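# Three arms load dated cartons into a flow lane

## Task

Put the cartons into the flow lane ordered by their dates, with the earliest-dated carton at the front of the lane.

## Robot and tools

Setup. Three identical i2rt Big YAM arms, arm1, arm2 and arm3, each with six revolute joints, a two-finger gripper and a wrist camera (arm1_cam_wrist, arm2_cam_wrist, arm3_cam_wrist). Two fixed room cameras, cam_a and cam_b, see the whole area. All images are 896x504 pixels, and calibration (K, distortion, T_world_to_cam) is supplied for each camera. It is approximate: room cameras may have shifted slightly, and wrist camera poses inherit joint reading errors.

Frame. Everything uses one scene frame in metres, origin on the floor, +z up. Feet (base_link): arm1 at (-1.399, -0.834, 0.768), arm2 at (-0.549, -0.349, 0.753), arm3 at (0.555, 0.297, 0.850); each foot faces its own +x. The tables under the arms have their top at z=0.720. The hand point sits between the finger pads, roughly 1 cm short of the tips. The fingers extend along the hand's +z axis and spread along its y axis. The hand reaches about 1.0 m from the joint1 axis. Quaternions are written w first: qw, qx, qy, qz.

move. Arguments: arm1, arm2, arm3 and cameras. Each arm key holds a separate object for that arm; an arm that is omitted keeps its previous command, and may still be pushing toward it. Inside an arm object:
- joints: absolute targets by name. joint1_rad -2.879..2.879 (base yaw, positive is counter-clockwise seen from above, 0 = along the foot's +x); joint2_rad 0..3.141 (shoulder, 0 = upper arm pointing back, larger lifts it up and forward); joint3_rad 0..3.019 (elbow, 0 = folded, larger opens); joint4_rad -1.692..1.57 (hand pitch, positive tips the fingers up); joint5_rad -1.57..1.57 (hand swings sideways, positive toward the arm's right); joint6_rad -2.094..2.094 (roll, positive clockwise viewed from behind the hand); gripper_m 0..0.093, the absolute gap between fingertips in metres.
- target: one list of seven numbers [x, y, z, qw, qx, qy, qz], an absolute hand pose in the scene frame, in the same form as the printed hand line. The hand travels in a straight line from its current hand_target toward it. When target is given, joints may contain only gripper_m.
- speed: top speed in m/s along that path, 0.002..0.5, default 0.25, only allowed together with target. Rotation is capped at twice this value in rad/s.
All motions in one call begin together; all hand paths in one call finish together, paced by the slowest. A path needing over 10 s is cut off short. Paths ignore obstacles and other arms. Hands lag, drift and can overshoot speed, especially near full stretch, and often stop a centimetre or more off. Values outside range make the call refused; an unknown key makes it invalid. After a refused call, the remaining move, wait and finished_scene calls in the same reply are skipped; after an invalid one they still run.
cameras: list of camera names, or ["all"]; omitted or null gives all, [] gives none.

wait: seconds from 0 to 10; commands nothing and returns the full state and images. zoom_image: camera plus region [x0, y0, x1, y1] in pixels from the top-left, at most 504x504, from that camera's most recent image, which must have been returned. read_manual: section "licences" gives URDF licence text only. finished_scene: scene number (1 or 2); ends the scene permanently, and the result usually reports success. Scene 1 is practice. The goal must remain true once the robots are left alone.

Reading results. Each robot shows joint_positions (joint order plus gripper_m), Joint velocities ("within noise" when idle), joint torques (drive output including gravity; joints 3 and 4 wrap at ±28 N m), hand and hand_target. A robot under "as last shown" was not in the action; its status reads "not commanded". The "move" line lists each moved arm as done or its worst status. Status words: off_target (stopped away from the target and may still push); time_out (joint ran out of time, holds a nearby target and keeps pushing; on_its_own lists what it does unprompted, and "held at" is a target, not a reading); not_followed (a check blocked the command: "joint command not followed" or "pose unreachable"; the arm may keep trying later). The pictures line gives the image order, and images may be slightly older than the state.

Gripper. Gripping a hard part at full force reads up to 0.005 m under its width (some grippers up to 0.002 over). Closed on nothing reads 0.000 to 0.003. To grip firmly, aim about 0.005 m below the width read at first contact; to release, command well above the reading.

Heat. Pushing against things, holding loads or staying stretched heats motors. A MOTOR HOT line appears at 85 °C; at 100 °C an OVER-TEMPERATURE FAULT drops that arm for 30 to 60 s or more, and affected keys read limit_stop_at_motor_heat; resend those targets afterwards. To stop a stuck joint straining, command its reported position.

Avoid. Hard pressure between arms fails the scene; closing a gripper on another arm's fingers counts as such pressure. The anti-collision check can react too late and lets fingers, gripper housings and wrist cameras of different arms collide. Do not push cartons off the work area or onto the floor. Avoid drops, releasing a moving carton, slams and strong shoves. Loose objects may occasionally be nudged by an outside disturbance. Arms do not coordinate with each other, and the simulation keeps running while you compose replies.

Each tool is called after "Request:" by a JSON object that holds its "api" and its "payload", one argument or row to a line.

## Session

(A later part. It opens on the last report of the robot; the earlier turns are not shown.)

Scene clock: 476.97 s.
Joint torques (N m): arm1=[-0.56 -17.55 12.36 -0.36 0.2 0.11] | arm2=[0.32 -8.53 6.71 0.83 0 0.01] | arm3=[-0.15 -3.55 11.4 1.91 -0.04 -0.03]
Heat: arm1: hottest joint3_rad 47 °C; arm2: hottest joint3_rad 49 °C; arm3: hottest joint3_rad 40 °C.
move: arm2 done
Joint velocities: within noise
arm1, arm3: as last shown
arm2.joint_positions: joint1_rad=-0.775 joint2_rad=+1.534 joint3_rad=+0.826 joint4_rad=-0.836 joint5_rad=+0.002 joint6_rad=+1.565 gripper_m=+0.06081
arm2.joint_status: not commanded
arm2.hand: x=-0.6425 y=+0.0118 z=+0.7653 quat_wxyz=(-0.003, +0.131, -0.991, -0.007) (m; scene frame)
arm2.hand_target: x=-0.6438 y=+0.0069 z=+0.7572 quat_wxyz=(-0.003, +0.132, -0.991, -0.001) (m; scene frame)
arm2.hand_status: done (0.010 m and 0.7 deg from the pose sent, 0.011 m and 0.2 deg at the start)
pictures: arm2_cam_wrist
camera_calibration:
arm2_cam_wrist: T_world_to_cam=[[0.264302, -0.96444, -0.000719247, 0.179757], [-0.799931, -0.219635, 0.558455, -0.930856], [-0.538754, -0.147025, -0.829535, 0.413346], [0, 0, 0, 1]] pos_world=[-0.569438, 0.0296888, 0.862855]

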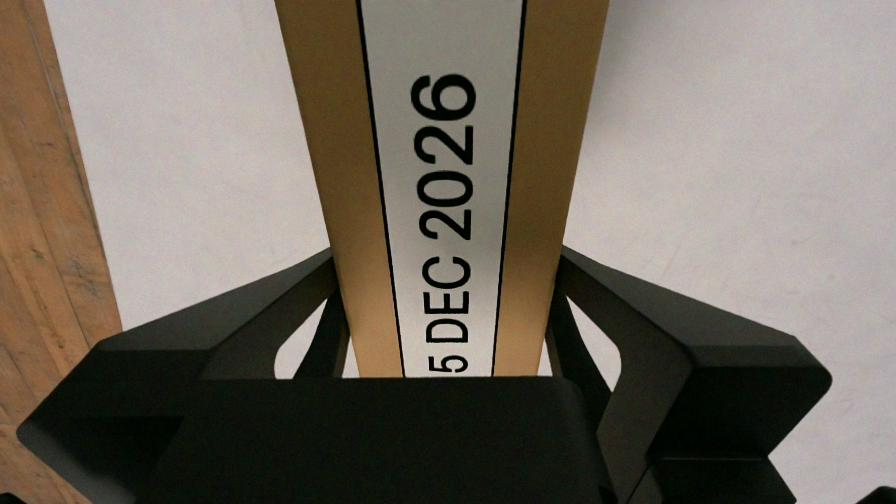

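Request:
{"api": "move", "payload": {
  "arm2": {"joints": {"gripper_m": 0.093}},
  "cameras": []
}}

Request:
{"api": "move", "payload": {
  "arm2": {"target": [-0.6440, 0.0070, 0.88, -0.003, 0.132, -0.991, -0.001], "speed": 0.25},
  "cameras": ["arm2_cam_wrist"]
}}

Scene clock: 480.93 s.
Joint torques (N m): arm1=[-0.56 -17.61 12.36 -0.39 0.2 0.11] | arm2=[0.32 -8.53 6.72 0.7 0.03 0.03] | arm3=[0.03 -3.55 11.45 1.89 -0.02 -0.03]
Heat: arm1: hottest joint3_rad 47 °C; arm2: hottest joint3_rad 49 °C; arm3: hottest joint3_rad 40 °C.
move: arm2 done
Joint velocities: within noise
arm1, arm3: as last shown
arm2.joint_positions: joint1_rad=-0.775 joint2_rad=+1.534 joint3_rad=+0.826 joint4_rad=-0.833 joint5_rad=+0.001 joint6_rad=+1.565 gripper_m=+0.09285
arm2.joint_status: all done
arm2.hand: x=-0.6429 y=+0.0125 z=+0.7653 quat_wxyz=(-0.003, +0.131, -0.991, -0.009) (m; scene frame)
arm2.hand_target: x=-0.6438 y=+0.0068 z=+0.7572 quat_wxyz=(-0.003, +0.132, -0.991, -0.001) (m; scene frame)
arm2.hand_status: not commanded
pictures: none
No camera images: "cameras" was empty.

Scene clock: 482.27 s.
Joint torques (N m): arm1=[-0.62 -17.55 12.37 -0.38 0.2 0.11] | arm2=[0.21 -7.47 12.85 -0.29 0.03 0.01] | arm3=[0.09 -3.43 11.43 1.92 -0.03 -0.05]
Heat: arm1: hottest joint3_rad 47 °C; arm2: hottest joint3_rad 49 °C; arm3: hottest joint3_rad 40 °C.
move: arm2 off_target
Joint velocities: within noise
arm1, arm3: as last shown
arm2.joint_positions: joint1_rad=-0.775 joint2_rad=+1.344 joint3_rad=+0.938 joint4_rad=-1.180 joint5_rad=+0.001 joint6_rad=+1.565 gripper_m=+0.09295
arm2.joint_status: not commanded
arm2.hand: x=-0.6379 y=-0.0089 z=+0.8666 quat_wxyz=(-0.006, +0.131, -0.991, +0.014) (m; scene frame)
arm2.hand_target: x=-0.6438 y=+0.0064 z=+0.8800 quat_wxyz=(-0.003, +0.132, -0.991, -0.001) (m; scene frame)
arm2.hand_status: off_target (0.022 m and 1.7 deg from the pose sent, 0.115 m and 0.9 deg at the start)
pictures: arm2_cam_wrist
camera_calibration:
arm2_cam_wrist: T_world_to_cam=[[0.263798, -0.963696, 0.041228, 0.121976], [-0.805512, -0.196582, 0.559022, -0.992096], [-0.530623, -0.180679, -0.828127, 0.50053], [0, 0, 0, 1]] pos_world=[-0.56573, 0.0129549, 0.964077]

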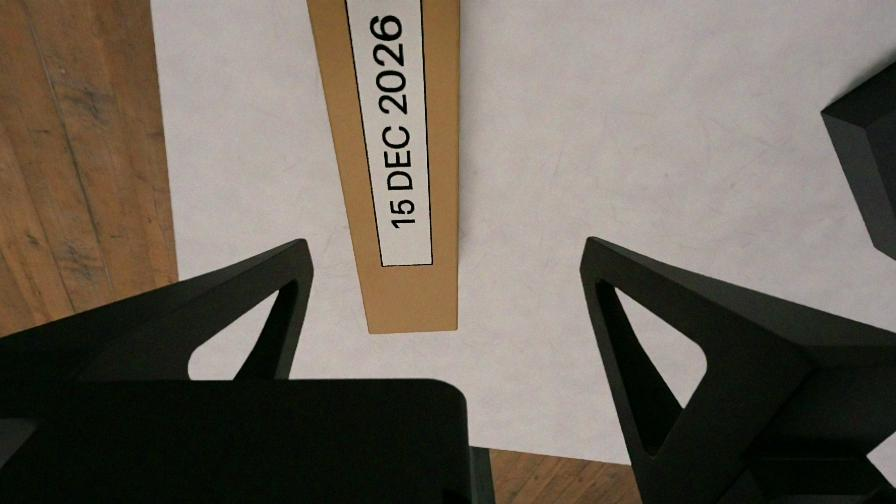

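Request:
{"api": "move", "payload": {
  "arm2": {"joints": {"joint1_rad": 2.204, "joint2_rad": 1.004, "joint3_rad": 1.12, "joint4_rad": -1.007, "joint5_rad": 0, "joint6_rad": 0}},
  "cameras": ["arm2_cam_wrist"]
}}

Scene clock: 494.03 s.
Joint torques (N m): arm1=[-0.56 -17.55 12.36 -0.38 0.19 0.11] | arm2=[0.62 -5.19 13.52 1.7 -0.01 -0.11] | arm3=[-0.09 -3.37 11.44 1.96 -0.04 -0.01]
Heat: arm1: hottest joint3_rad 47 °C; arm2: hottest joint3_rad 52 °C; arm3: hottest joint3_rad 40 °C.
move: arm2 done
Joint velocities: within noise
arm1.joint_positions: joint1_rad=-2.378 joint2_rad=+1.691 joint3_rad=+1.258 joint4_rad=-1.212 joint5_rad=-0.004 joint6_rad=+1.087 gripper_m=+0.05985
arm1.joint_status: not commanded
arm1.hand: x=-1.5278 y=-0.3898 z=+0.8627 quat_wxyz=(-0.004, -0.373, +0.927, -0.035) (m; scene frame)
arm1.hand_target: x=-1.5256 y=-0.3676 z=+0.8932 quat_wxyz=(+0.000, -0.363, +0.932, +0.000) (m; scene frame)
arm1.hand_status: not commanded
arm2.joint_positions: joint1_rad=+2.195 joint2_rad=+1.009 joint3_rad=+1.091 joint4_rad=-1.012 joint5_rad=+0.000 joint6_rad=+0.010 gripper_m=+0.09305
arm2.joint_status: all done
arm2.hand: x=-0.5178 y=-0.7492 z=+1.0791 quat_wxyz=(+0.240, +0.645, +0.694, -0.213) (m; scene frame)
arm2.hand_target: x=-0.5138 y=-0.7531 z=+1.0975 quat_wxyz=(+0.254, +0.634, +0.695, -0.225) (m; scene frame)
arm2.hand_status: not commanded
arm3: as last shown
pictures: arm2_cam_wrist
camera_calibration:
arm2_cam_wrist: T_world_to_cam=[[-0.997324, -0.0730968, -0.00153886, -0.57144], [-0.0729203, 0.996002, -0.0516075, 0.772092], [0.00530505, -0.0513571, -0.998666, 1.16482], [0, 0, 0, 1]] pos_world=[-0.519789, -0.750953, 1.20223]

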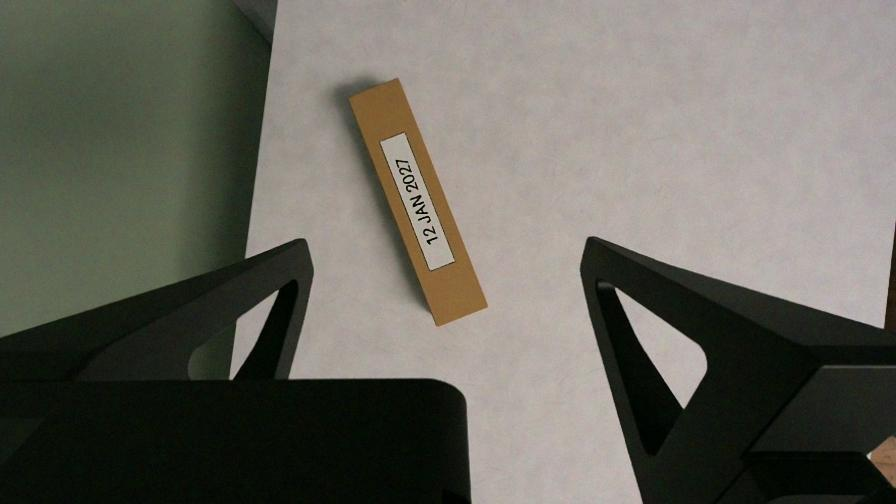

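Request:
{"api": "move", "payload": {
  "arm1": {"joints": {"joint1_rad": 2.485, "joint2_rad": 1.967, "joint3_rad": 1.79, "joint4_rad": -1.371, "joint5_rad": 0, "joint6_rad": 0}},
  "arm2": {"joints": {"joint1_rad": -0.3, "joint2_rad": 1.004, "joint3_rad": 1.12, "joint4_rad": -1.007, "joint5_rad": 0, "joint6_rad": 0}},
  "cameras": ["arm1_cam_wrist", "cam_a"]
}}

Scene clock: 512.17 s.
Joint torques (N m): arm1=[-0.09 -25.29 9.48 -0.23 0.08 -0.02] | arm2=[-0.73 -5.48 13.5 1.7 -0.04 -0.11] | arm3=[0.03 -3.43 11.44 1.92 -0.02 -0.04]
Heat: arm1: hottest joint3_rad 47 °C; arm2: hottest joint3_rad 55 °C; arm3: hottest joint3_rad 40 °C.
move: arm1 done; arm2 done
Joint velocities: within noise
arm1.joint_positions: joint1_rad=+2.495 joint2_rad=+2.009 joint3_rad=+1.777 joint4_rad=-1.361 joint5_rad=-0.001 joint6_rad=+0.005 gripper_m=+0.05994
arm1.joint_status: all done
arm1.hand: x=-0.8474 y=-0.5730 z=+0.8815 quat_wxyz=(+0.009, +0.217, -0.976, +0.000) (m; scene frame)
arm1.hand_target: x=-0.8430 y=-0.5784 z=+0.9109 quat_wxyz=(-0.013, +0.214, -0.977, -0.005) (m; scene frame)
arm1.hand_status: not commanded
arm2.joint_positions: joint1_rad=-0.291 joint2_rad=+1.009 joint3_rad=+1.091 joint4_rad=-1.012 joint5_rad=+0.000 joint6_rad=+0.009 gripper_m=+0.09308
arm2.joint_status: all done
arm2.hand: x=-0.8247 y=-0.0460 z=+1.0680 quat_wxyz=(-0.122, +0.869, -0.388, -0.282) (m; scene frame)
arm2.hand_target: x=-0.8251 y=-0.0399 z=+1.0863 quat_wxyz=(-0.133, +0.863, -0.385, -0.298) (m; scene frame)
arm2.hand_status: not commanded
arm3.joint_positions: joint1_rad=-0.133 joint2_rad=+0.693 joint3_rad=+0.477 joint4_rad=-0.687 joint5_rad=+0.002 joint6_rad=+0.008 gripper_m=+0.09400
arm3.joint_status: not commanded
arm3.hand: x=+0.3257 y=+0.1045 z=+0.9990 quat_wxyz=(-0.113, -0.889, -0.322, +0.306) (m; scene frame)
arm3.hand_target: x=+0.3247 y=+0.1046 z=+0.9994 quat_wxyz=(-0.115, -0.886, -0.323, +0.313) (m; scene frame)
arm3.hand_status: not commanded
pictures: arm1_cam_wrist, cam_a
camera_calibration:
arm1_cam_wrist: T_world_to_cam=[[0.427388, -0.903592, -0.0293461, -0.12645], [-0.686257, -0.345381, 0.640128, -1.34594], [-0.58855, -0.253444, -0.767708, 0.156354], [0, 0, 0, 1]] pos_world=[-0.777593, -0.539493, 0.977896]

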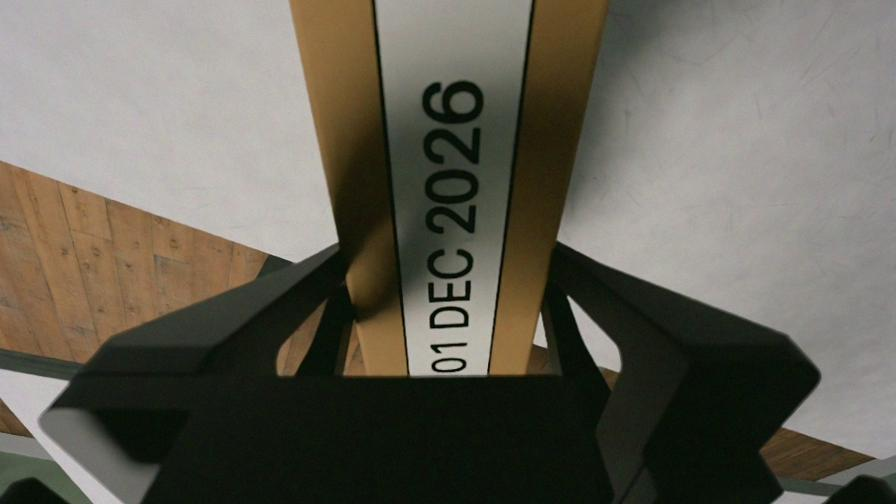

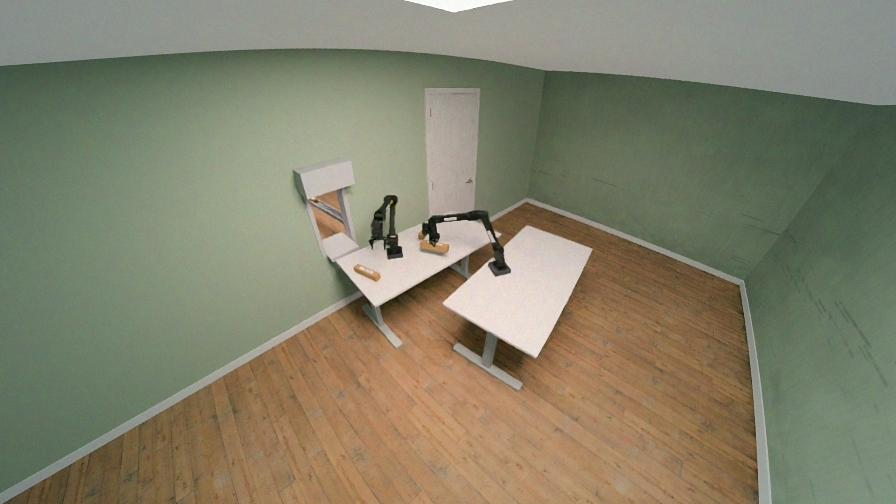

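Request:
{"api": "move", "payload": {
  "arm1": {"target": [-0.8430, -0.5784, 0.828, 0, 0.214, -0.977, 0], "speed": 0.12},
  "cameras": []
}}

Request:
{"api": "move", "payload": {
  "arm1": {"target": [-0.8430, -0.5784, 0.812, 0, 0.214, -0.977, 0], "speed": 0.05},
  "cameras": ["arm1_cam_wrist", "cam_a"]
}}

Scene clock: 518.70 s.
Joint torques (N m): arm1=[0.21 -23 9.39 0.38 0.13 0] | arm2=[-0.73 -5.48 13.49 1.69 -0.05 -0.11] | arm3=[-0.32 -3.25 11.44 1.88 -0.03 -0.03]
Heat: arm1: hottest joint3_rad 47 °C; arm2: hottest joint3_rad 56 °C; arm3: hottest joint3_rad 40 °C.
move: arm1 off_target
Joint velocities: within noise
arm1.joint_positions: joint1_rad=+2.495 joint2_rad=+2.061 joint3_rad=+1.670 joint4_rad=-1.228 joint5_rad=+0.003 joint6_rad=+0.005 gripper_m=+0.05994
arm1.joint_status: not commanded
arm1.hand: x=-0.8550 y=-0.5770 z=+0.8115 quat_wxyz=(+0.021, +0.217, -0.976, +0.004) (m; scene frame)
arm1.hand_target: x=-0.8434 y=-0.5786 z=+0.8280 quat_wxyz=(+0.000, +0.214, -0.977, +0.000) (m; scene frame)
arm1.hand_status: off_target (0.020 m and 2.5 deg from the pose sent, 0.054 m and 1.1 deg at the start)
arm2, arm3: as last shown
pictures: none
No camera images: "cameras" was empty.

Scene clock: 519.70 s.
Joint torques (N m): arm1=[0.15 -22.3 8.8 0.5 0.12 0] | arm2=[-0.67 -5.48 13.52 1.7 -0.04 -0.11] | arm3=[-0.26 -3.43 11.4 1.91 -0.03 -0.03]
Heat: arm1: hottest joint3_rad 47 °C; arm2: hottest joint3_rad 56 °C; arm3: hottest joint3_rad 40 °C.
move: arm1 off_target
Joint velocities: within noise
arm1.joint_positions: joint1_rad=+2.495 joint2_rad=+2.065 joint3_rad=+1.657 joint4_rad=-1.195 joint5_rad=+0.003 joint6_rad=+0.005 gripper_m=+0.05994
arm1.joint_status: not commanded
arm1.hand: x=-0.8527 y=-0.5759 z=+0.8044 quat_wxyz=(+0.014, +0.217, -0.976, +0.003) (m; scene frame)
arm1.hand_target: x=-0.8431 y=-0.5785 z=+0.8123 quat_wxyz=(+0.000, +0.214, -0.977, +0.000) (m; scene frame)
arm1.hand_status: off_target (0.013 m and 1.6 deg from the pose sent, 0.012 m and 2.5 deg at the start)
arm2, arm3: as last shown
pictures: arm1_cam_wrist, cam_a
camera_calibration:
arm1_cam_wrist: T_world_to_cam=[[0.427273, -0.903761, -0.0255622, -0.132344], [-0.681306, -0.340431, 0.64802, -1.30054], [-0.594357, -0.259466, -0.761195, 0.0796233], [0, 0, 0, 1]] pos_world=[-0.782192, -0.541691, 0.9]

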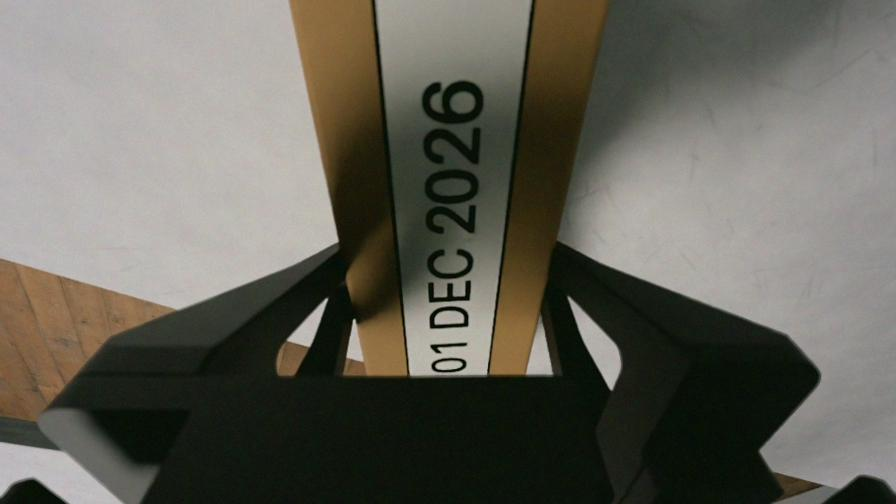

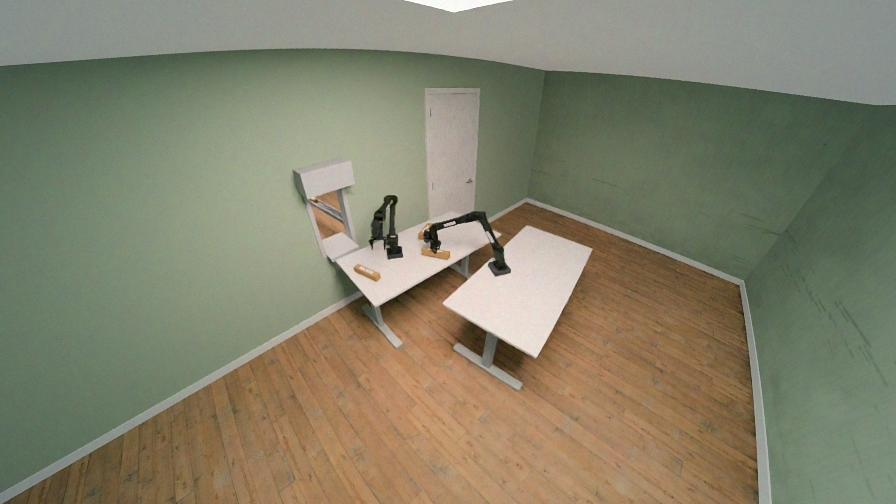

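Request:
{"api": "move", "payload": {
  "arm1": {"target": [-0.8430, -0.5784, 0.800, 0, 0.214, -0.977, 0], "speed": 0.05},
  "cameras": []
}}

Request:
{"api": "move", "payload": {
  "arm1": {"target": [-0.8430, -0.5784, 0.788, 0, 0.214, -0.977, 0], "speed": 0.05},
  "cameras": ["arm1_cam_wrist", "cam_a"]
}}

Scene clock: 522.87 s.
Joint torques (N m): arm1=[0.15 -21.71 8.54 0.47 0.09 0.01] | arm2=[-0.73 -5.48 13.49 1.68 -0.05 -0.11] | arm3=[-0.09 -3.37 11.45 1.95 -0.03 -0.02]
Heat: arm1: hottest joint3_rad 47 °C; arm2: hottest joint3_rad 57 °C; arm3: hottest joint3_rad 40 °C.
move: arm1 done
Joint velocities: within noise
arm1.joint_positions: joint1_rad=+2.495 joint2_rad=+2.071 joint3_rad=+1.647 joint4_rad=-1.169 joint5_rad=+0.003 joint6_rad=+0.005 gripper_m=+0.05994
arm1.joint_status: not commanded
arm1.hand: x=-0.8512 y=-0.5753 z=+0.7975 quat_wxyz=(+0.009, +0.217, -0.976, +0.002) (m; scene frame)
arm1.hand_target: x=-0.8432 y=-0.5785 z=+0.8001 quat_wxyz=(+0.000, +0.214, -0.977, +0.000) (m; scene frame)
arm1.hand_status: done (0.009 m and 1.1 deg from the pose sent, 0.011 m and 1.7 deg at the start)
arm2, arm3: as last shown
pictures: none
No camera images: "cameras" was empty.

Scene clock: 523.83 s.
Joint torques (N m): arm1=[0.15 -20.84 8.16 0.69 0.08 0] | arm2=[-0.67 -5.54 13.5 1.7 -0.05 -0.11] | arm3=[0.03 -3.43 11.44 1.91 -0.03 -0.02]
Heat: arm1: hottest joint3_rad 47 °C; arm2: hottest joint3_rad 57 °C; arm3: hottest joint3_rad 40 °C.
move: arm1 done
Joint velocities: within noise
arm1.joint_positions: joint1_rad=+2.495 joint2_rad=+2.072 joint3_rad=+1.639 joint4_rad=-1.150 joint5_rad=+0.004 joint6_rad=+0.005 gripper_m=+0.05994
arm1.joint_status: not commanded
arm1.hand: x=-0.8496 y=-0.5746 z=+0.7944 quat_wxyz=(+0.003, +0.217, -0.976, +0.001) (m; scene frame)
arm1.hand_target: x=-0.8433 y=-0.5786 z=+0.7879 quat_wxyz=(+0.000, +0.214, -0.977, +0.000) (m; scene frame)
arm1.hand_status: done (0.010 m and 0.6 deg from the pose sent, 0.013 m and 1.1 deg at the start)
arm2, arm3: as last shown
pictures: arm1_cam_wrist, cam_a
camera_calibration:
arm1_cam_wrist: T_world_to_cam=[[0.427713, -0.903574, -0.0248122, -0.132796], [-0.693678, -0.345709, 0.631899, -1.29214], [-0.579545, -0.25306, -0.774654, 0.101175], [0, 0, 0, 1]] pos_world=[-0.780896, -0.541093, 0.891584]

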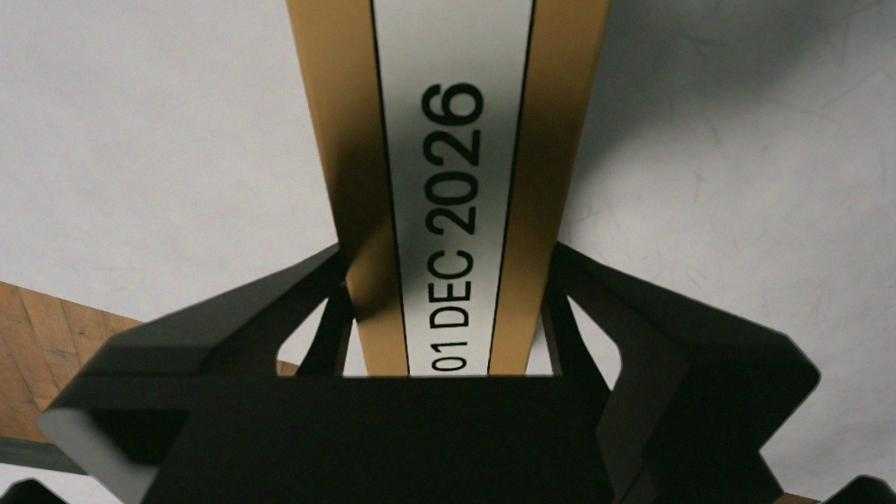

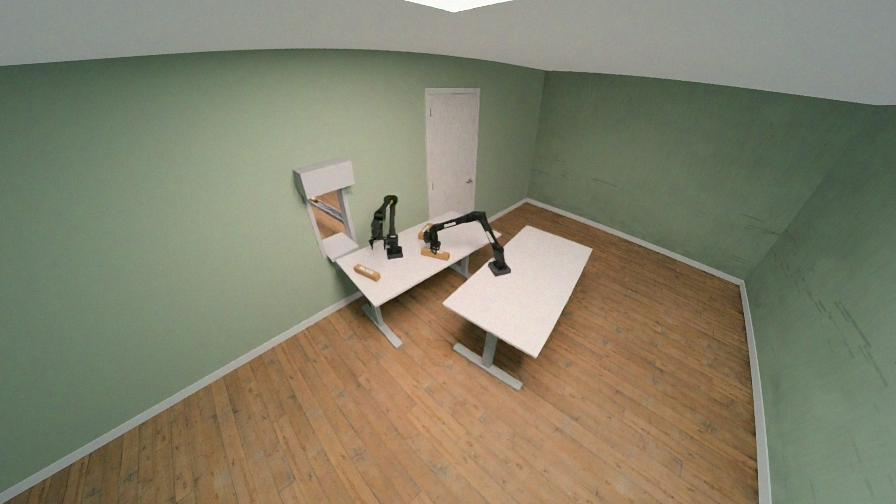

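Request:
{"api": "move", "payload": {
  "arm1": {"joints": {"gripper_m": 0.093}},
  "cameras": []
}}

Request:
{"api": "move", "payload": {
  "arm1": {"target": [-0.8500, -0.5784, 0.93, 0, 0.214, -0.977, 0], "speed": 0.3},
  "cameras": ["arm1_cam_wrist", "arm2_cam_wrist"]
}}

Scene clock: 527.17 s.
Joint torques (N m): arm1=[0.15 -20.78 8.18 0.53 0.12 0] | arm2=[-0.73 -5.48 13.48 1.7 -0.05 -0.11] | arm3=[-0.21 -3.49 11.48 1.87 -0.03 -0.04]
Heat: arm1: hottest joint3_rad 46 °C; arm2: hottest joint3_rad 57 °C; arm3: hottest joint3_rad 40 °C.
move: arm1 done
Joint velocities: within noise
arm1.joint_positions: joint1_rad=+2.495 joint2_rad=+2.072 joint3_rad=+1.639 joint4_rad=-1.145 joint5_rad=+0.003 joint6_rad=+0.005 gripper_m=+0.09283
arm1.joint_status: all done
arm1.hand: x=-0.8486 y=-0.5740 z=+0.7944 quat_wxyz=(+0.001, +0.217, -0.976, +0.000) (m; scene frame)
arm1.hand_target: x=-0.8432 y=-0.5786 z=+0.7881 quat_wxyz=(+0.000, +0.214, -0.977, +0.000) (m; scene frame)
arm1.hand_status: not commanded
arm2, arm3: as last shown
pictures: none
No camera images: "cameras" was empty.

Scene clock: 528.70 s.
Joint torques (N m): arm1=[0.62 -19.84 11.92 -0.28 0.11 0.06] | arm2=[-0.73 -5.48 13.5 1.69 -0.04 -0.11] | arm3=[-0.09 -3.55 11.43 1.85 -0.04 -0.04]
Heat: arm1: hottest joint3_rad 46 °C; arm2: hottest joint3_rad 57 °C; arm3: hottest joint3_rad 40 °C.
move: arm1 off_target
Joint velocities: within noise
arm1.joint_positions: joint1_rad=+2.495 joint2_rad=+1.947 joint3_rad=+1.785 joint4_rad=-1.434 joint5_rad=+0.003 joint6_rad=+0.005 gripper_m=+0.09293
arm1.joint_status: not commanded
arm1.hand: x=-0.8612 y=-0.5805 z=+0.9206 quat_wxyz=(+0.010, +0.217, -0.976, +0.002) (m; scene frame)
arm1.hand_target: x=-0.8504 y=-0.5787 z=+0.9301 quat_wxyz=(+0.000, +0.214, -0.977, +0.000) (m; scene frame)
arm1.hand_status: off_target (0.015 m and 1.3 deg from the pose sent, 0.136 m and 0.4 deg at the start; pose on its path clipped on 4 of 46 steps)
arm2, arm3: as last shown
pictures: arm1_cam_wrist, arm2_cam_wrist
camera_calibration:
arm1_cam_wrist: T_world_to_cam=[[0.427382, -0.90371, -0.0255609, -0.129698], [-0.685349, -0.342295, 0.642753, -1.38286], [-0.589611, -0.257183, -0.765647, 0.171325], [0, 0, 0, 1]] pos_world=[-0.791293, -0.546492, 1.01669]
arm2_cam_wrist: T_world_to_cam=[[0.745765, 0.666171, 0.00713748, 0.636091], [0.666118, -0.745444, -0.0244827, 0.549157], [-0.010989, 0.0230127, -0.999675, 1.18261], [0, 0, 0, 1]] pos_world=[-0.827182, -0.0415942, 1.19113]

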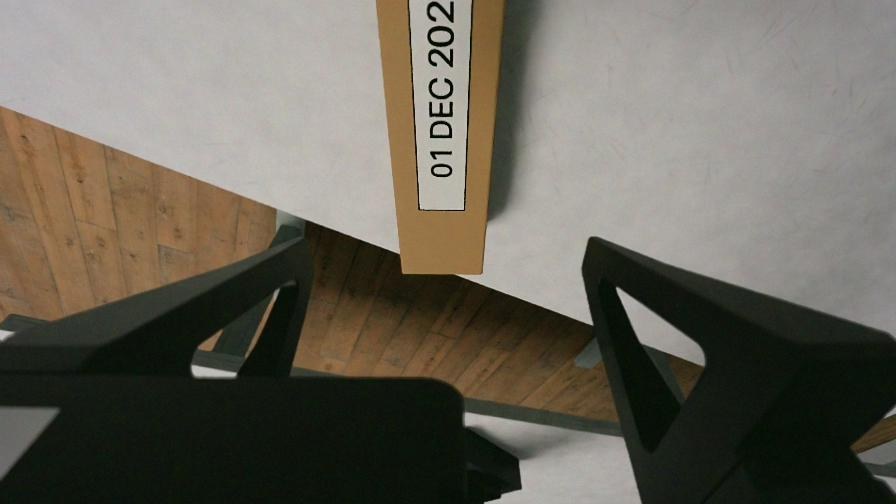

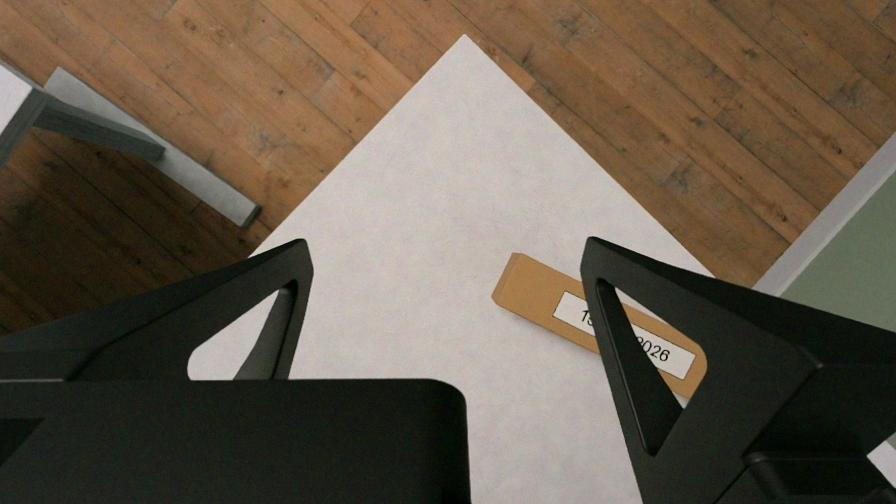

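Request:
{"api": "move", "payload": {
  "cameras": ["cam_a"]
}}

Scene clock: 549.33 s.
Joint torques (N m): arm1=[0.56 -20.19 11.92 -0.23 0.11 0.06] | arm2=[-0.67 -5.48 13.49 1.7 -0.05 -0.11] | arm3=[-0.15 -3.37 11.44 1.92 -0.03 -0.04]
Heat: arm1: hottest joint3_rad 47 °C; arm2: hottest joint3_rad 59 °C; arm3: hottest joint3_rad 40 °C.
Joint velocities: within noise
arm1.joint_positions: joint1_rad=+2.495 joint2_rad=+1.947 joint3_rad=+1.785 joint4_rad=-1.435 joint5_rad=+0.003 joint6_rad=+0.005 gripper_m=+0.09293
arm1.joint_status: not commanded
arm1.hand: x=-0.8613 y=-0.5805 z=+0.9206 quat_wxyz=(+0.010, +0.217, -0.976, +0.002) (m; scene frame)
arm1.hand_target: x=-0.8504 y=-0.5787 z=+0.9301 quat_wxyz=(+0.000, +0.214, -0.977, +0.000) (m; scene frame)
arm1.hand_status: off_target (0.015 m and 1.3 deg from the pose sent, 0.136 m and 0.4 deg at the start; pose on its path clipped on 4 of 46 steps)
arm2.joint_positions: joint1_rad=-0.291 joint2_rad=+1.009 joint3_rad=+1.091 joint4_rad=-1.012 joint5_rad=+0.000 joint6_rad=+0.009 gripper_m=+0.09308
arm2.joint_status: not commanded
arm2.hand: x=-0.8247 y=-0.0460 z=+1.0680 quat_wxyz=(-0.122, +0.869, -0.388, -0.282) (m; scene frame)
arm2.hand_target: x=-0.8251 y=-0.0399 z=+1.0863 quat_wxyz=(-0.133, +0.863, -0.385, -0.298) (m; scene frame)
arm2.hand_status: not commanded
arm3.joint_positions: joint1_rad=-0.133 joint2_rad=+0.693 joint3_rad=+0.477 joint4_rad=-0.687 joint5_rad=+0.002 joint6_rad=+0.008 gripper_m=+0.09400
arm3.joint_status: not commanded
arm3.hand: x=+0.3257 y=+0.1045 z=+0.9990 quat_wxyz=(-0.113, -0.889, -0.322, +0.306) (m; scene frame)
arm3.hand_target: x=+0.3247 y=+0.1046 z=+0.9994 quat_wxyz=(-0.115, -0.886, -0.323, +0.313) (m; scene frame)
arm3.hand_status: not commanded
pictures: cam_a

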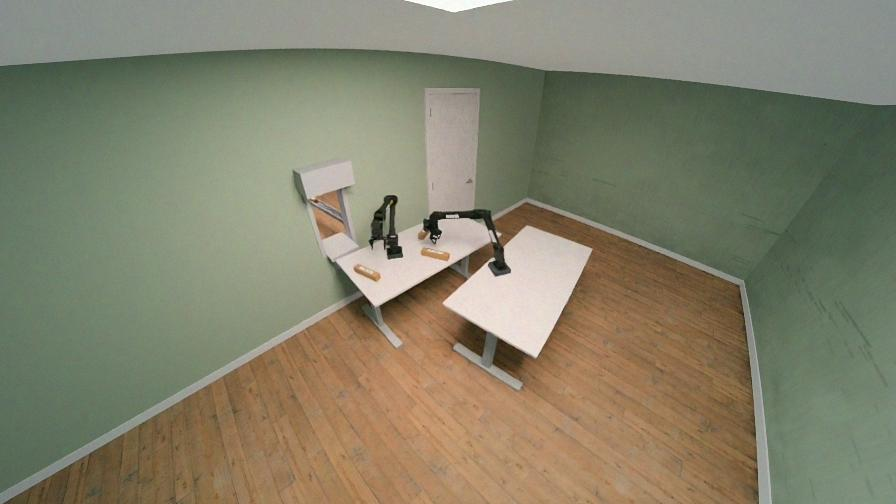

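Request:
{"api": "move", "payload": {
  "arm1": {"joints": {"joint2_rad": 1.4, "joint3_rad": 1.5, "joint4_rad": -1.3}},
  "cameras": []
}}

Request:
{"api": "move", "payload": {
  "arm1": {"joints": {"joint1_rad": 0.5}},
  "arm2": {"joints": {"joint1_rad": 1.182, "joint2_rad": 1.3, "joint3_rad": 1.2, "joint4_rad": -1.2446, "joint6_rad": 0.211, "gripper_m": 0.093}},
  "cameras": ["arm2_cam_wrist"]
}}

Scene clock: 556.67 s.
Joint torques (N m): arm1=[0.44 -13.45 10.45 1.17 0.11 0.06] | arm2=[-0.73 -5.48 13.5 1.72 -0.04 -0.11] | arm3=[-0.21 -3.43 11.43 1.89 -0.04 -0.02]
Heat: arm1: hottest joint3_rad 47 °C; arm2: hottest joint3_rad 59 °C; arm3: hottest joint3_rad 41 °C.
move: arm1 done
Joint velocities: within noise
arm1.joint_positions: joint1_rad=+2.495 joint2_rad=+1.402 joint3_rad=+1.491 joint4_rad=-1.313 joint5_rad=+0.003 joint6_rad=+0.005 gripper_m=+0.09293
arm1.joint_status: all done
arm1.hand: x=-0.9570 y=-0.6267 z=+1.0878 quat_wxyz=(-0.170, +0.213, -0.961, -0.039) (m; scene frame)
arm1.hand_target: x=-0.9520 y=-0.6271 z=+1.0938 quat_wxyz=(-0.182, +0.209, -0.960, -0.041) (m; scene frame)
arm1.hand_status: not commanded
arm2, arm3: as last shown
pictures: none
No camera images: "cameras" was empty.

Scene clock: 558.73 s.
Joint torques (N m): arm1=[0.62 -14.74 10.15 0.8 0.05 0.06] | arm2=[0.32 -9.17 13.82 0.31 0.02 0.08] | arm3=[-0.09 -3.55 11.45 1.92 -0.03 -0.01]
Heat: arm1: hottest joint3_rad 47 °C; arm2: hottest joint3_rad 59 °C; arm3: hottest joint3_rad 41 °C.
move: arm1 done; arm2 done
Joint velocities: within noise
arm1.joint_positions: joint1_rad=+0.508 joint2_rad=+1.416 joint3_rad=+1.491 joint4_rad=-1.303 joint5_rad=+0.005 joint6_rad=+0.005 gripper_m=+0.09296
arm1.joint_status: all done
arm1.hand: x=-1.3876 y=-1.3296 z=+1.0775 quat_wxyz=(-0.120, -0.690, -0.704, +0.118) (m; scene frame)
arm1.hand_target: x=-1.3912 y=-1.3292 z=+1.0889 quat_wxyz=(-0.130, -0.692, -0.699, +0.127) (m; scene frame)
arm1.hand_status: not commanded
arm2.joint_positions: joint1_rad=+1.176 joint2_rad=+1.305 joint3_rad=+1.156 joint4_rad=-1.236 joint5_rad=-0.001 joint6_rad=+0.200 gripper_m=+0.09308
arm2.joint_status: all done
arm2.hand: x=-0.8814 y=-0.5907 z=+0.9683 quat_wxyz=(+0.045, +0.972, +0.215, -0.082) (m; scene frame)
arm2.hand_target: x=-0.8883 y=-0.5985 z=+0.9887 quat_wxyz=(+0.053, +0.971, +0.212, -0.100) (m; scene frame)
arm2.hand_status: not commanded
arm3: as last shown
pictures: arm2_cam_wrist
camera_calibration:
arm2_cam_wrist: T_world_to_cam=[[-0.427625, 0.903133, -0.0385643, 0.192002], [0.817853, 0.404712, 0.409052, 0.57182], [0.385036, 0.143381, -0.911696, 1.42983], [0, 0, 0, 1]] pos_world=[-0.936094, -0.609835, 1.07707]

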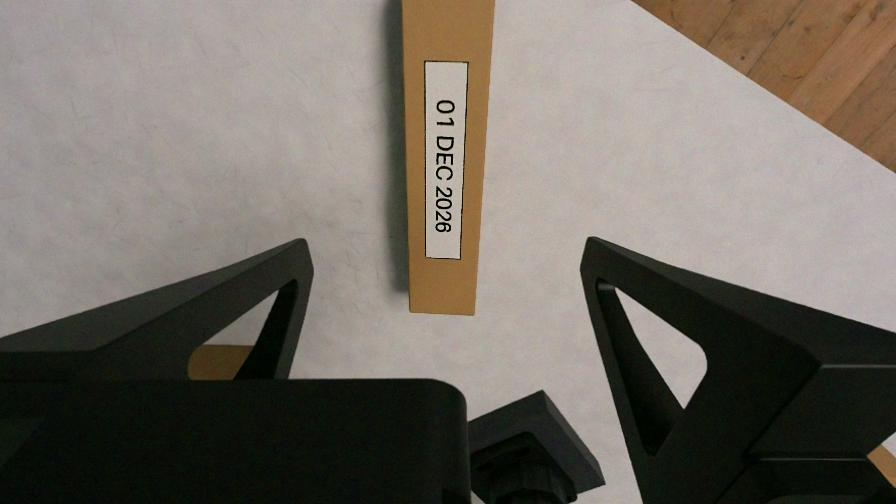

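Request:
{"api": "move", "payload": {
  "arm2": {"joints": {"joint1_rad": 1.181, "joint2_rad": 1.5186, "joint3_rad": 1.088, "joint4_rad": -1.14, "joint6_rad": 0.2175, "gripper_m": 0.093}},
  "cameras": []
}}

Request:
{"api": "move", "payload": {
  "arm2": {"joints": {"joint1_rad": 1.181, "joint2_rad": 1.6649, "joint3_rad": 0.9641, "joint4_rad": -0.87, "joint6_rad": 0.2175}},
  "cameras": ["arm2_cam_wrist"]
}}

Scene clock: 570.50 s.
Joint torques (N m): arm1=[0.09 -14.74 10.17 0.8 0.04 0.06] | arm2=[0.32 -11.05 9.16 0.69 0.02 0.09] | arm3=[-0.03 -3.55 11.43 1.88 -0.03 -0.04]
Heat: arm1: hottest joint3_rad 48 °C; arm2: hottest joint3_rad 58 °C; arm3: hottest joint3_rad 41 °C.
move: arm2 done
Joint velocities: within noise
arm1, arm3: as last shown
arm2.joint_positions: joint1_rad=+1.176 joint2_rad=+1.520 joint3_rad=+1.088 joint4_rad=-1.149 joint5_rad=-0.001 joint6_rad=+0.207 gripper_m=+0.09309
arm2.joint_status: all done
arm2.hand: x=-0.8833 y=-0.5941 z=+0.8590 quat_wxyz=(+0.005, +0.977, +0.213, +0.008) (m; scene frame)
arm2.hand_target: x=-0.8840 y=-0.5970 z=+0.8596 quat_wxyz=(+0.007, +0.978, +0.211, +0.003) (m; scene frame)
arm2.hand_status: not commanded
pictures: none
No camera images: "cameras" was empty.

Scene clock: 571.67 s.
Joint torques (N m): arm1=[0.09 -14.74 10.15 0.8 0.04 0.06] | arm2=[0.38 -12.1 7.68 0.73 0.02 0.09] | arm3=[0.03 -3.55 11.4 1.91 -0.03 -0.02]
Heat: arm1: hottest joint3_rad 48 °C; arm2: hottest joint3_rad 57 °C; arm3: hottest joint3_rad 41 °C.
move: arm2 done
Joint velocities: within noise
arm1, arm3: as last shown
arm2.joint_positions: joint1_rad=+1.176 joint2_rad=+1.667 joint3_rad=+0.966 joint4_rad=-0.880 joint5_rad=-0.001 joint6_rad=+0.207 gripper_m=+0.09309
arm2.joint_status: all done
arm2.hand: x=-0.8827 y=-0.5955 z=+0.7615 quat_wxyz=(+0.005, +0.977, +0.213, +0.008) (m; scene frame)
arm2.hand_target: x=-0.8832 y=-0.5983 z=+0.7620 quat_wxyz=(+0.007, +0.978, +0.210, +0.003) (m; scene frame)
arm2.hand_status: not commanded
pictures: arm2_cam_wrist
camera_calibration:
arm2_cam_wrist: T_world_to_cam=[[-0.420977, 0.907071, -0.000283885, 0.166864], [0.740989, 0.344078, 0.576668, 0.427811], [0.523176, 0.242554, -0.816979, 1.35135], [0, 0, 0, 1]] pos_world=[-0.953751, -0.626333, 0.857366]

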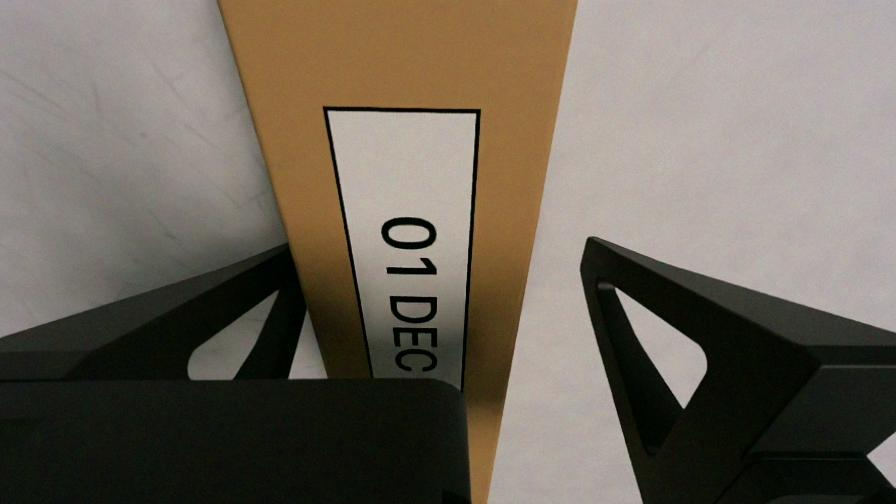

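Request:
{"api": "move", "payload": {
  "arm2": {"joints": {"gripper_m": 0.054}},
  "cameras": []
}}

Request:
{"api": "move", "payload": {
  "arm2": {"joints": {"joint2_rad": 1.45, "joint3_rad": 1.2, "joint4_rad": -1.3}},
  "cameras": ["arm2_cam_wrist"]
}}

Scene clock: 574.47 s.
Joint torques (N m): arm1=[0.09 -14.8 10.17 0.79 0.04 0.06] | arm2=[0.32 -12.04 7.68 0.65 0.11 0.06] | arm3=[0.03 -3.37 11.4 1.95 -0.04 -0.03]
Heat: arm1: hottest joint3_rad 48 °C; arm2: hottest joint3_rad 57 °C; arm3: hottest joint3_rad 41 °C.
move: arm2 off_target
Joint velocities: within noise
arm1, arm3: as last shown
arm2.joint_positions: joint1_rad=+1.177 joint2_rad=+1.667 joint3_rad=+0.966 joint4_rad=-0.878 joint5_rad=-0.003 joint6_rad=+0.210 gripper_m=+0.06092
arm2.joint_status: gripper_m off_target (ended at +0.06096, target +0.05400)
arm2.hand: x=-0.8826 y=-0.5963 z=+0.7615 quat_wxyz=(+0.006, +0.977, +0.212, +0.008) (m; scene frame)
arm2.hand_target: x=-0.8831 y=-0.5983 z=+0.7619 quat_wxyz=(+0.007, +0.978, +0.211, +0.003) (m; scene frame)
arm2.hand_status: not commanded
pictures: none
No camera images: "cameras" was empty.

Scene clock: 575.77 s.
Joint torques (N m): arm1=[0.09 -14.74 10.15 0.8 0.04 0.05] | arm2=[0.38 -10.93 12.37 -0.13 0.04 0.06] | arm3=[-0.21 -3.37 11.4 1.91 -0.04 -0.04]
Heat: arm1: hottest joint3_rad 48 °C; arm2: hottest joint3_rad 56 °C; arm3: hottest joint3_rad 41 °C.
move: arm2 done
Joint velocities: within noise
arm1, arm3: as last shown
arm2.joint_positions: joint1_rad=+1.177 joint2_rad=+1.449 joint3_rad=+1.166 joint4_rad=-1.290 joint5_rad=-0.001 joint6_rad=+0.210 gripper_m=+0.06092
arm2.joint_status: all done
arm2.hand: x=-0.8794 y=-0.5907 z=+0.9151 quat_wxyz=(+0.007, +0.977, +0.212, +0.005) (m; scene frame)
arm2.hand_target: x=-0.8860 y=-0.5974 z=+0.9271 quat_wxyz=(+0.011, +0.978, +0.210, -0.006) (m; scene frame)
arm2.hand_status: not commanded
pictures: arm2_cam_wrist
camera_calibration:
arm2_cam_wrist: T_world_to_cam=[[-0.419115, 0.90793, -0.00228153, 0.167844], [0.745262, 0.345458, 0.570301, 0.345602], [0.518581, 0.237321, -0.821433, 1.47081], [0, 0, 0, 1]] pos_world=[-0.949955, -0.620838, 1.01146]

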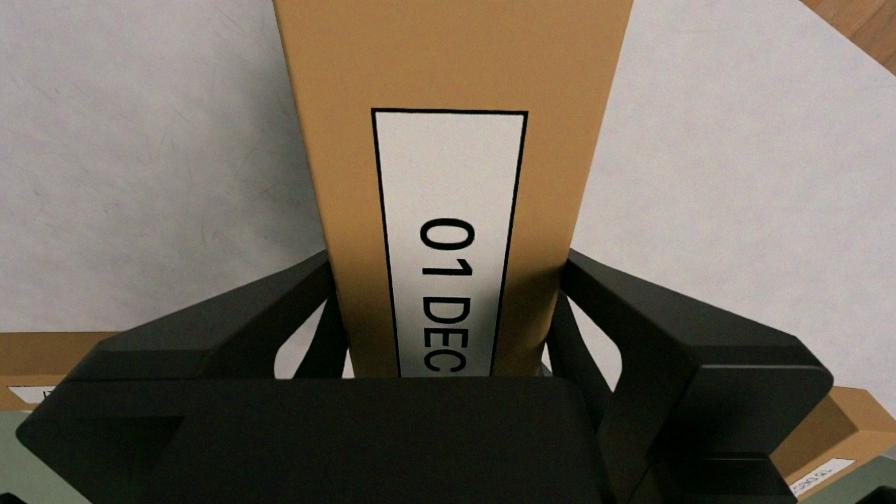

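Request:
{"api": "move", "payload": {
  "arm2": {"joints": {"joint1_rad": -1.818, "joint2_rad": 1.452, "joint3_rad": 1.35, "joint4_rad": -1.44, "joint5_rad": 0, "joint6_rad": 0.785}},
  "cameras": ["cam_a", "arm2_cam_wrist"]
}}

Scene clock: 584.57 s.
Joint torques (N m): arm1=[0.09 -14.8 10.17 0.8 0.04 0.06] | arm2=[-0.26 -12.57 13.94 -0.24 -0.04 0.08] | arm3=[-0.15 -3.55 11.44 1.87 -0.03 -0.04]
Heat: arm1: hottest joint3_rad 48 °C; arm2: hottest joint3_rad 56 °C; arm3: hottest joint3_rad 41 °C.
move: arm2 done
Joint velocities: within noise
arm1, arm3: as last shown
arm2.joint_positions: joint1_rad=-1.816 joint2_rad=+1.469 joint3_rad=+1.298 joint4_rad=-1.431 joint5_rad=+0.003 joint6_rad=+0.775 gripper_m=+0.06086
arm2.joint_status: all done
arm2.hand: x=-0.2533 y=-0.0504 z=+0.9558 quat_wxyz=(+0.005, +0.005, -1.000, +0.018) (m; scene frame)
arm2.hand_target: x=-0.2450 y=-0.0421 z=+0.9823 quat_wxyz=(-0.015, +0.000, -1.000, -0.004) (m; scene frame)
arm2.hand_status: not commanded
pictures: arm2_cam_wrist, cam_a
camera_calibration:
arm2_cam_wrist: T_world_to_cam=[[0.0154183, -0.998721, 0.0481437, -0.094404], [-0.818697, 0.0150322, 0.574029, -0.747252], [-0.574019, -0.0482656, -0.817418, 0.756284], [0, 0, 0, 1]] pos_world=[-0.176196, -0.0465479, 1.05169]

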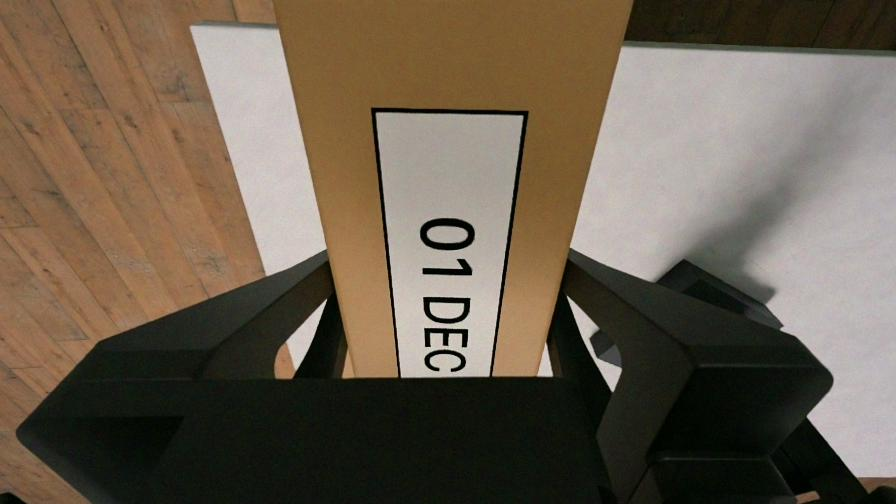

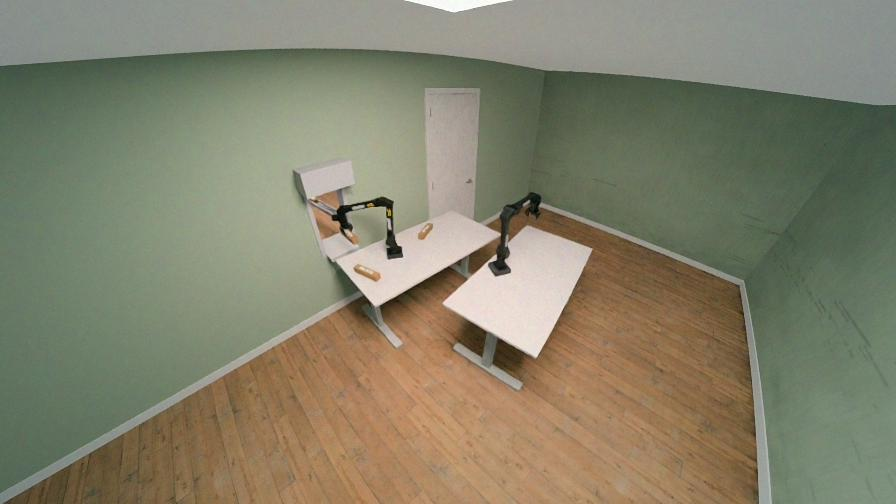

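Request:
{"api": "move", "payload": {
  "arm2": {"target": [0.025, -0.008, 0.965, 0, 0, 1, 0], "speed": 0.4},
  "cameras": ["cam_b", "arm3_cam_wrist"]
}}

Scene clock: 595.77 s.
Joint torques (N m): arm1=[0.03 -14.8 10.17 0.81 0.04 0.06] | arm2=[-0.21 -21.07 15.76 -0.34 -0.09 -0.11] | arm3=[-0.21 -3.49 11.44 1.85 -0.03 -0.02]
Heat: arm1: hottest joint3_rad 48 °C; arm2: hottest joint3_rad 58 °C; arm3: hottest joint3_rad 41 °C.
move: arm2 off_target
Joint velocities: within noise
arm1: as last shown
arm2.joint_positions: joint1_rad=-2.074 joint2_rad=+2.147 joint3_rad=+2.205 joint4_rad=-1.685 joint5_rad=-0.012 joint6_rad=+0.540 gripper_m=+0.06086
arm2.joint_status: not commanded
arm2.hand: x=+0.0126 y=-0.0167 z=+0.9422 quat_wxyz=(+0.022, -0.006, -1.000, +0.015) (m; scene frame)
arm2.hand_target: x=+0.0237 y=-0.0090 z=+0.9649 quat_wxyz=(-0.001, +0.000, -1.000, +0.000) (m; scene frame)
arm2.hand_status: off_target (0.027 m and 3.2 deg from the pose sent, 0.282 m and 2.2 deg at the start; pose on its path clipped on 12 of 68 steps; a joint's target at an end of its range on 13 of 68 steps)
arm3.joint_positions: joint1_rad=-0.133 joint2_rad=+0.693 joint3_rad=+0.477 joint4_rad=-0.687 joint5_rad=+0.002 joint6_rad=+0.008 gripper_m=+0.09400
arm3.joint_status: not commanded
arm3.hand: x=+0.3257 y=+0.1045 z=+0.9990 quat_wxyz=(-0.113, -0.889, -0.322, +0.306) (m; scene frame)
arm3.hand_target: x=+0.3247 y=+0.1046 z=+0.9994 quat_wxyz=(-0.115, -0.886, -0.323, +0.313) (m; scene frame)
arm3.hand_status: not commanded
pictures: arm3_cam_wrist, cam_b
camera_calibration:
arm3_cam_wrist: T_world_to_cam=[[-0.632967, 0.774006, -0.016344, 0.142471], [0.774105, 0.632475, -0.0271584, -0.289213], [-0.0106836, -0.0298423, -0.999498, 1.12815], [0, 0, 0, 1]] pos_world=[0.326114, 0.106313, 1.12206]

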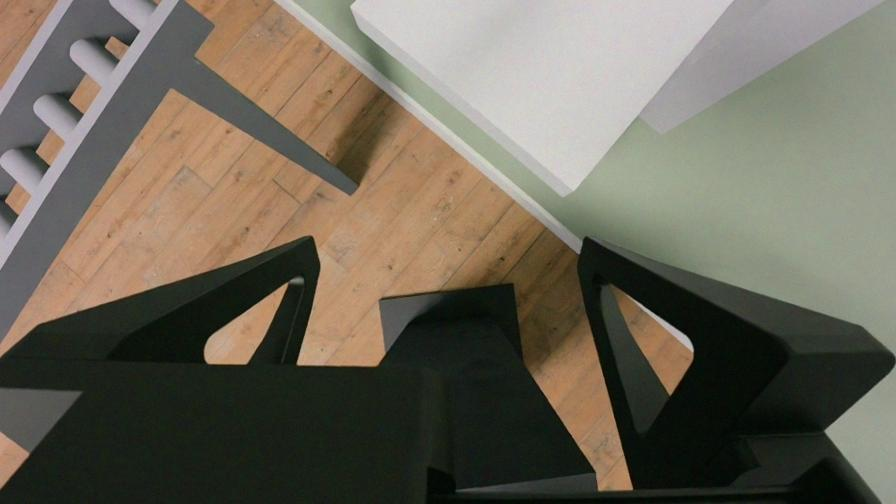

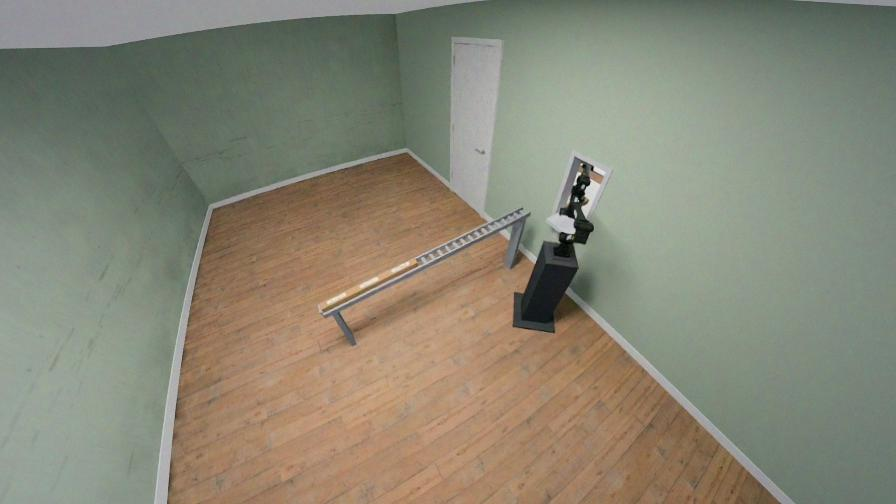

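Request:
{"api": "move", "payload": {
  "arm2": {"joints": {"joint1_rad": -2.064, "joint2_rad": 2.133, "joint3_rad": 1.917, "joint4_rad": -1.3547, "joint5_rad": 0, "joint6_rad": 0.539}},
  "cameras": []
}}

Request:
{"api": "move", "payload": {
  "arm2": {"target": [0.015, -0.013, 0.815, 0, 0, 1, 0], "speed": 0.05},
  "cameras": ["arm2_cam_wrist"]
}}

Scene clock: 600.90 s.
Joint torques (N m): arm1=[0.03 -14.8 10.17 0.77 0.04 0.06] | arm2=[0.5 -22.65 10.03 0.54 0.08 -0.02] | arm3=[-0.15 -3.43 11.44 1.88 -0.03 -0.02]
Heat: arm1: hottest joint3_rad 48 °C; arm2: hottest joint3_rad 58 °C; arm3: hottest joint3_rad 41 °C.
move: arm2 done
Joint velocities: within noise
arm1, arm3: as last shown
arm2.joint_positions: joint1_rad=-2.074 joint2_rad=+2.147 joint3_rad=+1.913 joint4_rad=-1.362 joint5_rad=-0.001 joint6_rad=+0.540 gripper_m=+0.06086
arm2.joint_status: all done
arm2.hand: x=+0.0127 y=-0.0206 z=+0.8311 quat_wxyz=(+0.006, -0.006, -1.000, +0.012) (m; scene frame)
arm2.hand_target: x=+0.0124 y=-0.0131 z=+0.8415 quat_wxyz=(-0.005, +0.000, -1.000, +0.006) (m; scene frame)
arm2.hand_status: not commanded
pictures: none
No camera images: "cameras" was empty.

Scene clock: 602.00 s.
Joint torques (N m): arm1=[0.09 -14.8 10.17 0.8 0.05 0.07] | arm2=[0.15 -20.6 9.29 0.59 -0.09 -0.08] | arm3=[-0.21 -3.49 11.49 1.89 -0.04 -0.01]
Heat: arm1: hottest joint3_rad 48 °C; arm2: hottest joint3_rad 58 °C; arm3: hottest joint3_rad 41 °C.
move: arm2 done
Joint velocities: within noise
arm1.joint_positions: joint1_rad=+0.508 joint2_rad=+1.416 joint3_rad=+1.491 joint4_rad=-1.303 joint5_rad=+0.005 joint6_rad=+0.005 gripper_m=+0.09296
arm1.joint_status: not commanded
arm1.hand: x=-1.3876 y=-1.3296 z=+1.0775 quat_wxyz=(-0.120, -0.690, -0.704, +0.118) (m; scene frame)
arm1.hand_target: x=-1.3912 y=-1.3292 z=+1.0889 quat_wxyz=(-0.130, -0.692, -0.699, +0.127) (m; scene frame)
arm1.hand_status: not commanded
arm2.joint_positions: joint1_rad=-2.074 joint2_rad=+2.150 joint3_rad=+1.896 joint4_rad=-1.313 joint5_rad=-0.012 joint6_rad=+0.540 gripper_m=+0.06086
arm2.joint_status: not commanded
arm2.hand: x=+0.0171 y=-0.0161 z=+0.8227 quat_wxyz=(-0.003, -0.006, -1.000, +0.000) (m; scene frame)
arm2.hand_target: x=+0.0150 y=-0.0132 z=+0.8151 quat_wxyz=(+0.000, +0.000, -1.000, +0.000) (m; scene frame)
arm2.hand_status: done (0.009 m and 0.8 deg from the pose sent, 0.018 m and 1.7 deg at the start)
arm3: as last shown
pictures: arm2_cam_wrist
camera_calibration:
arm2_cam_wrist: T_world_to_cam=[[-0.00695212, -0.9999, 0.0123293, -0.0280057], [-0.828419, 0.0126645, 0.559966, -0.438268], [-0.560066, -0.00632087, -0.828424, 0.813958], [0, 0, 0, 1]] pos_world=[0.092607, -0.0173076, 0.920063]

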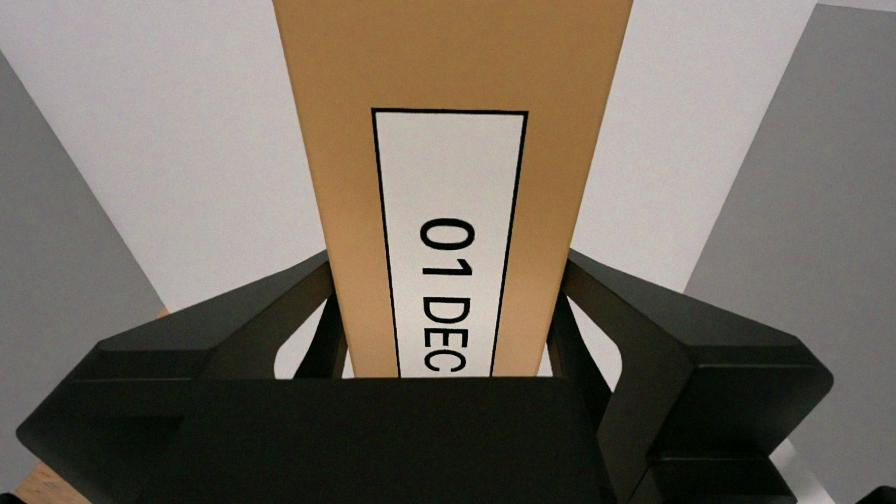

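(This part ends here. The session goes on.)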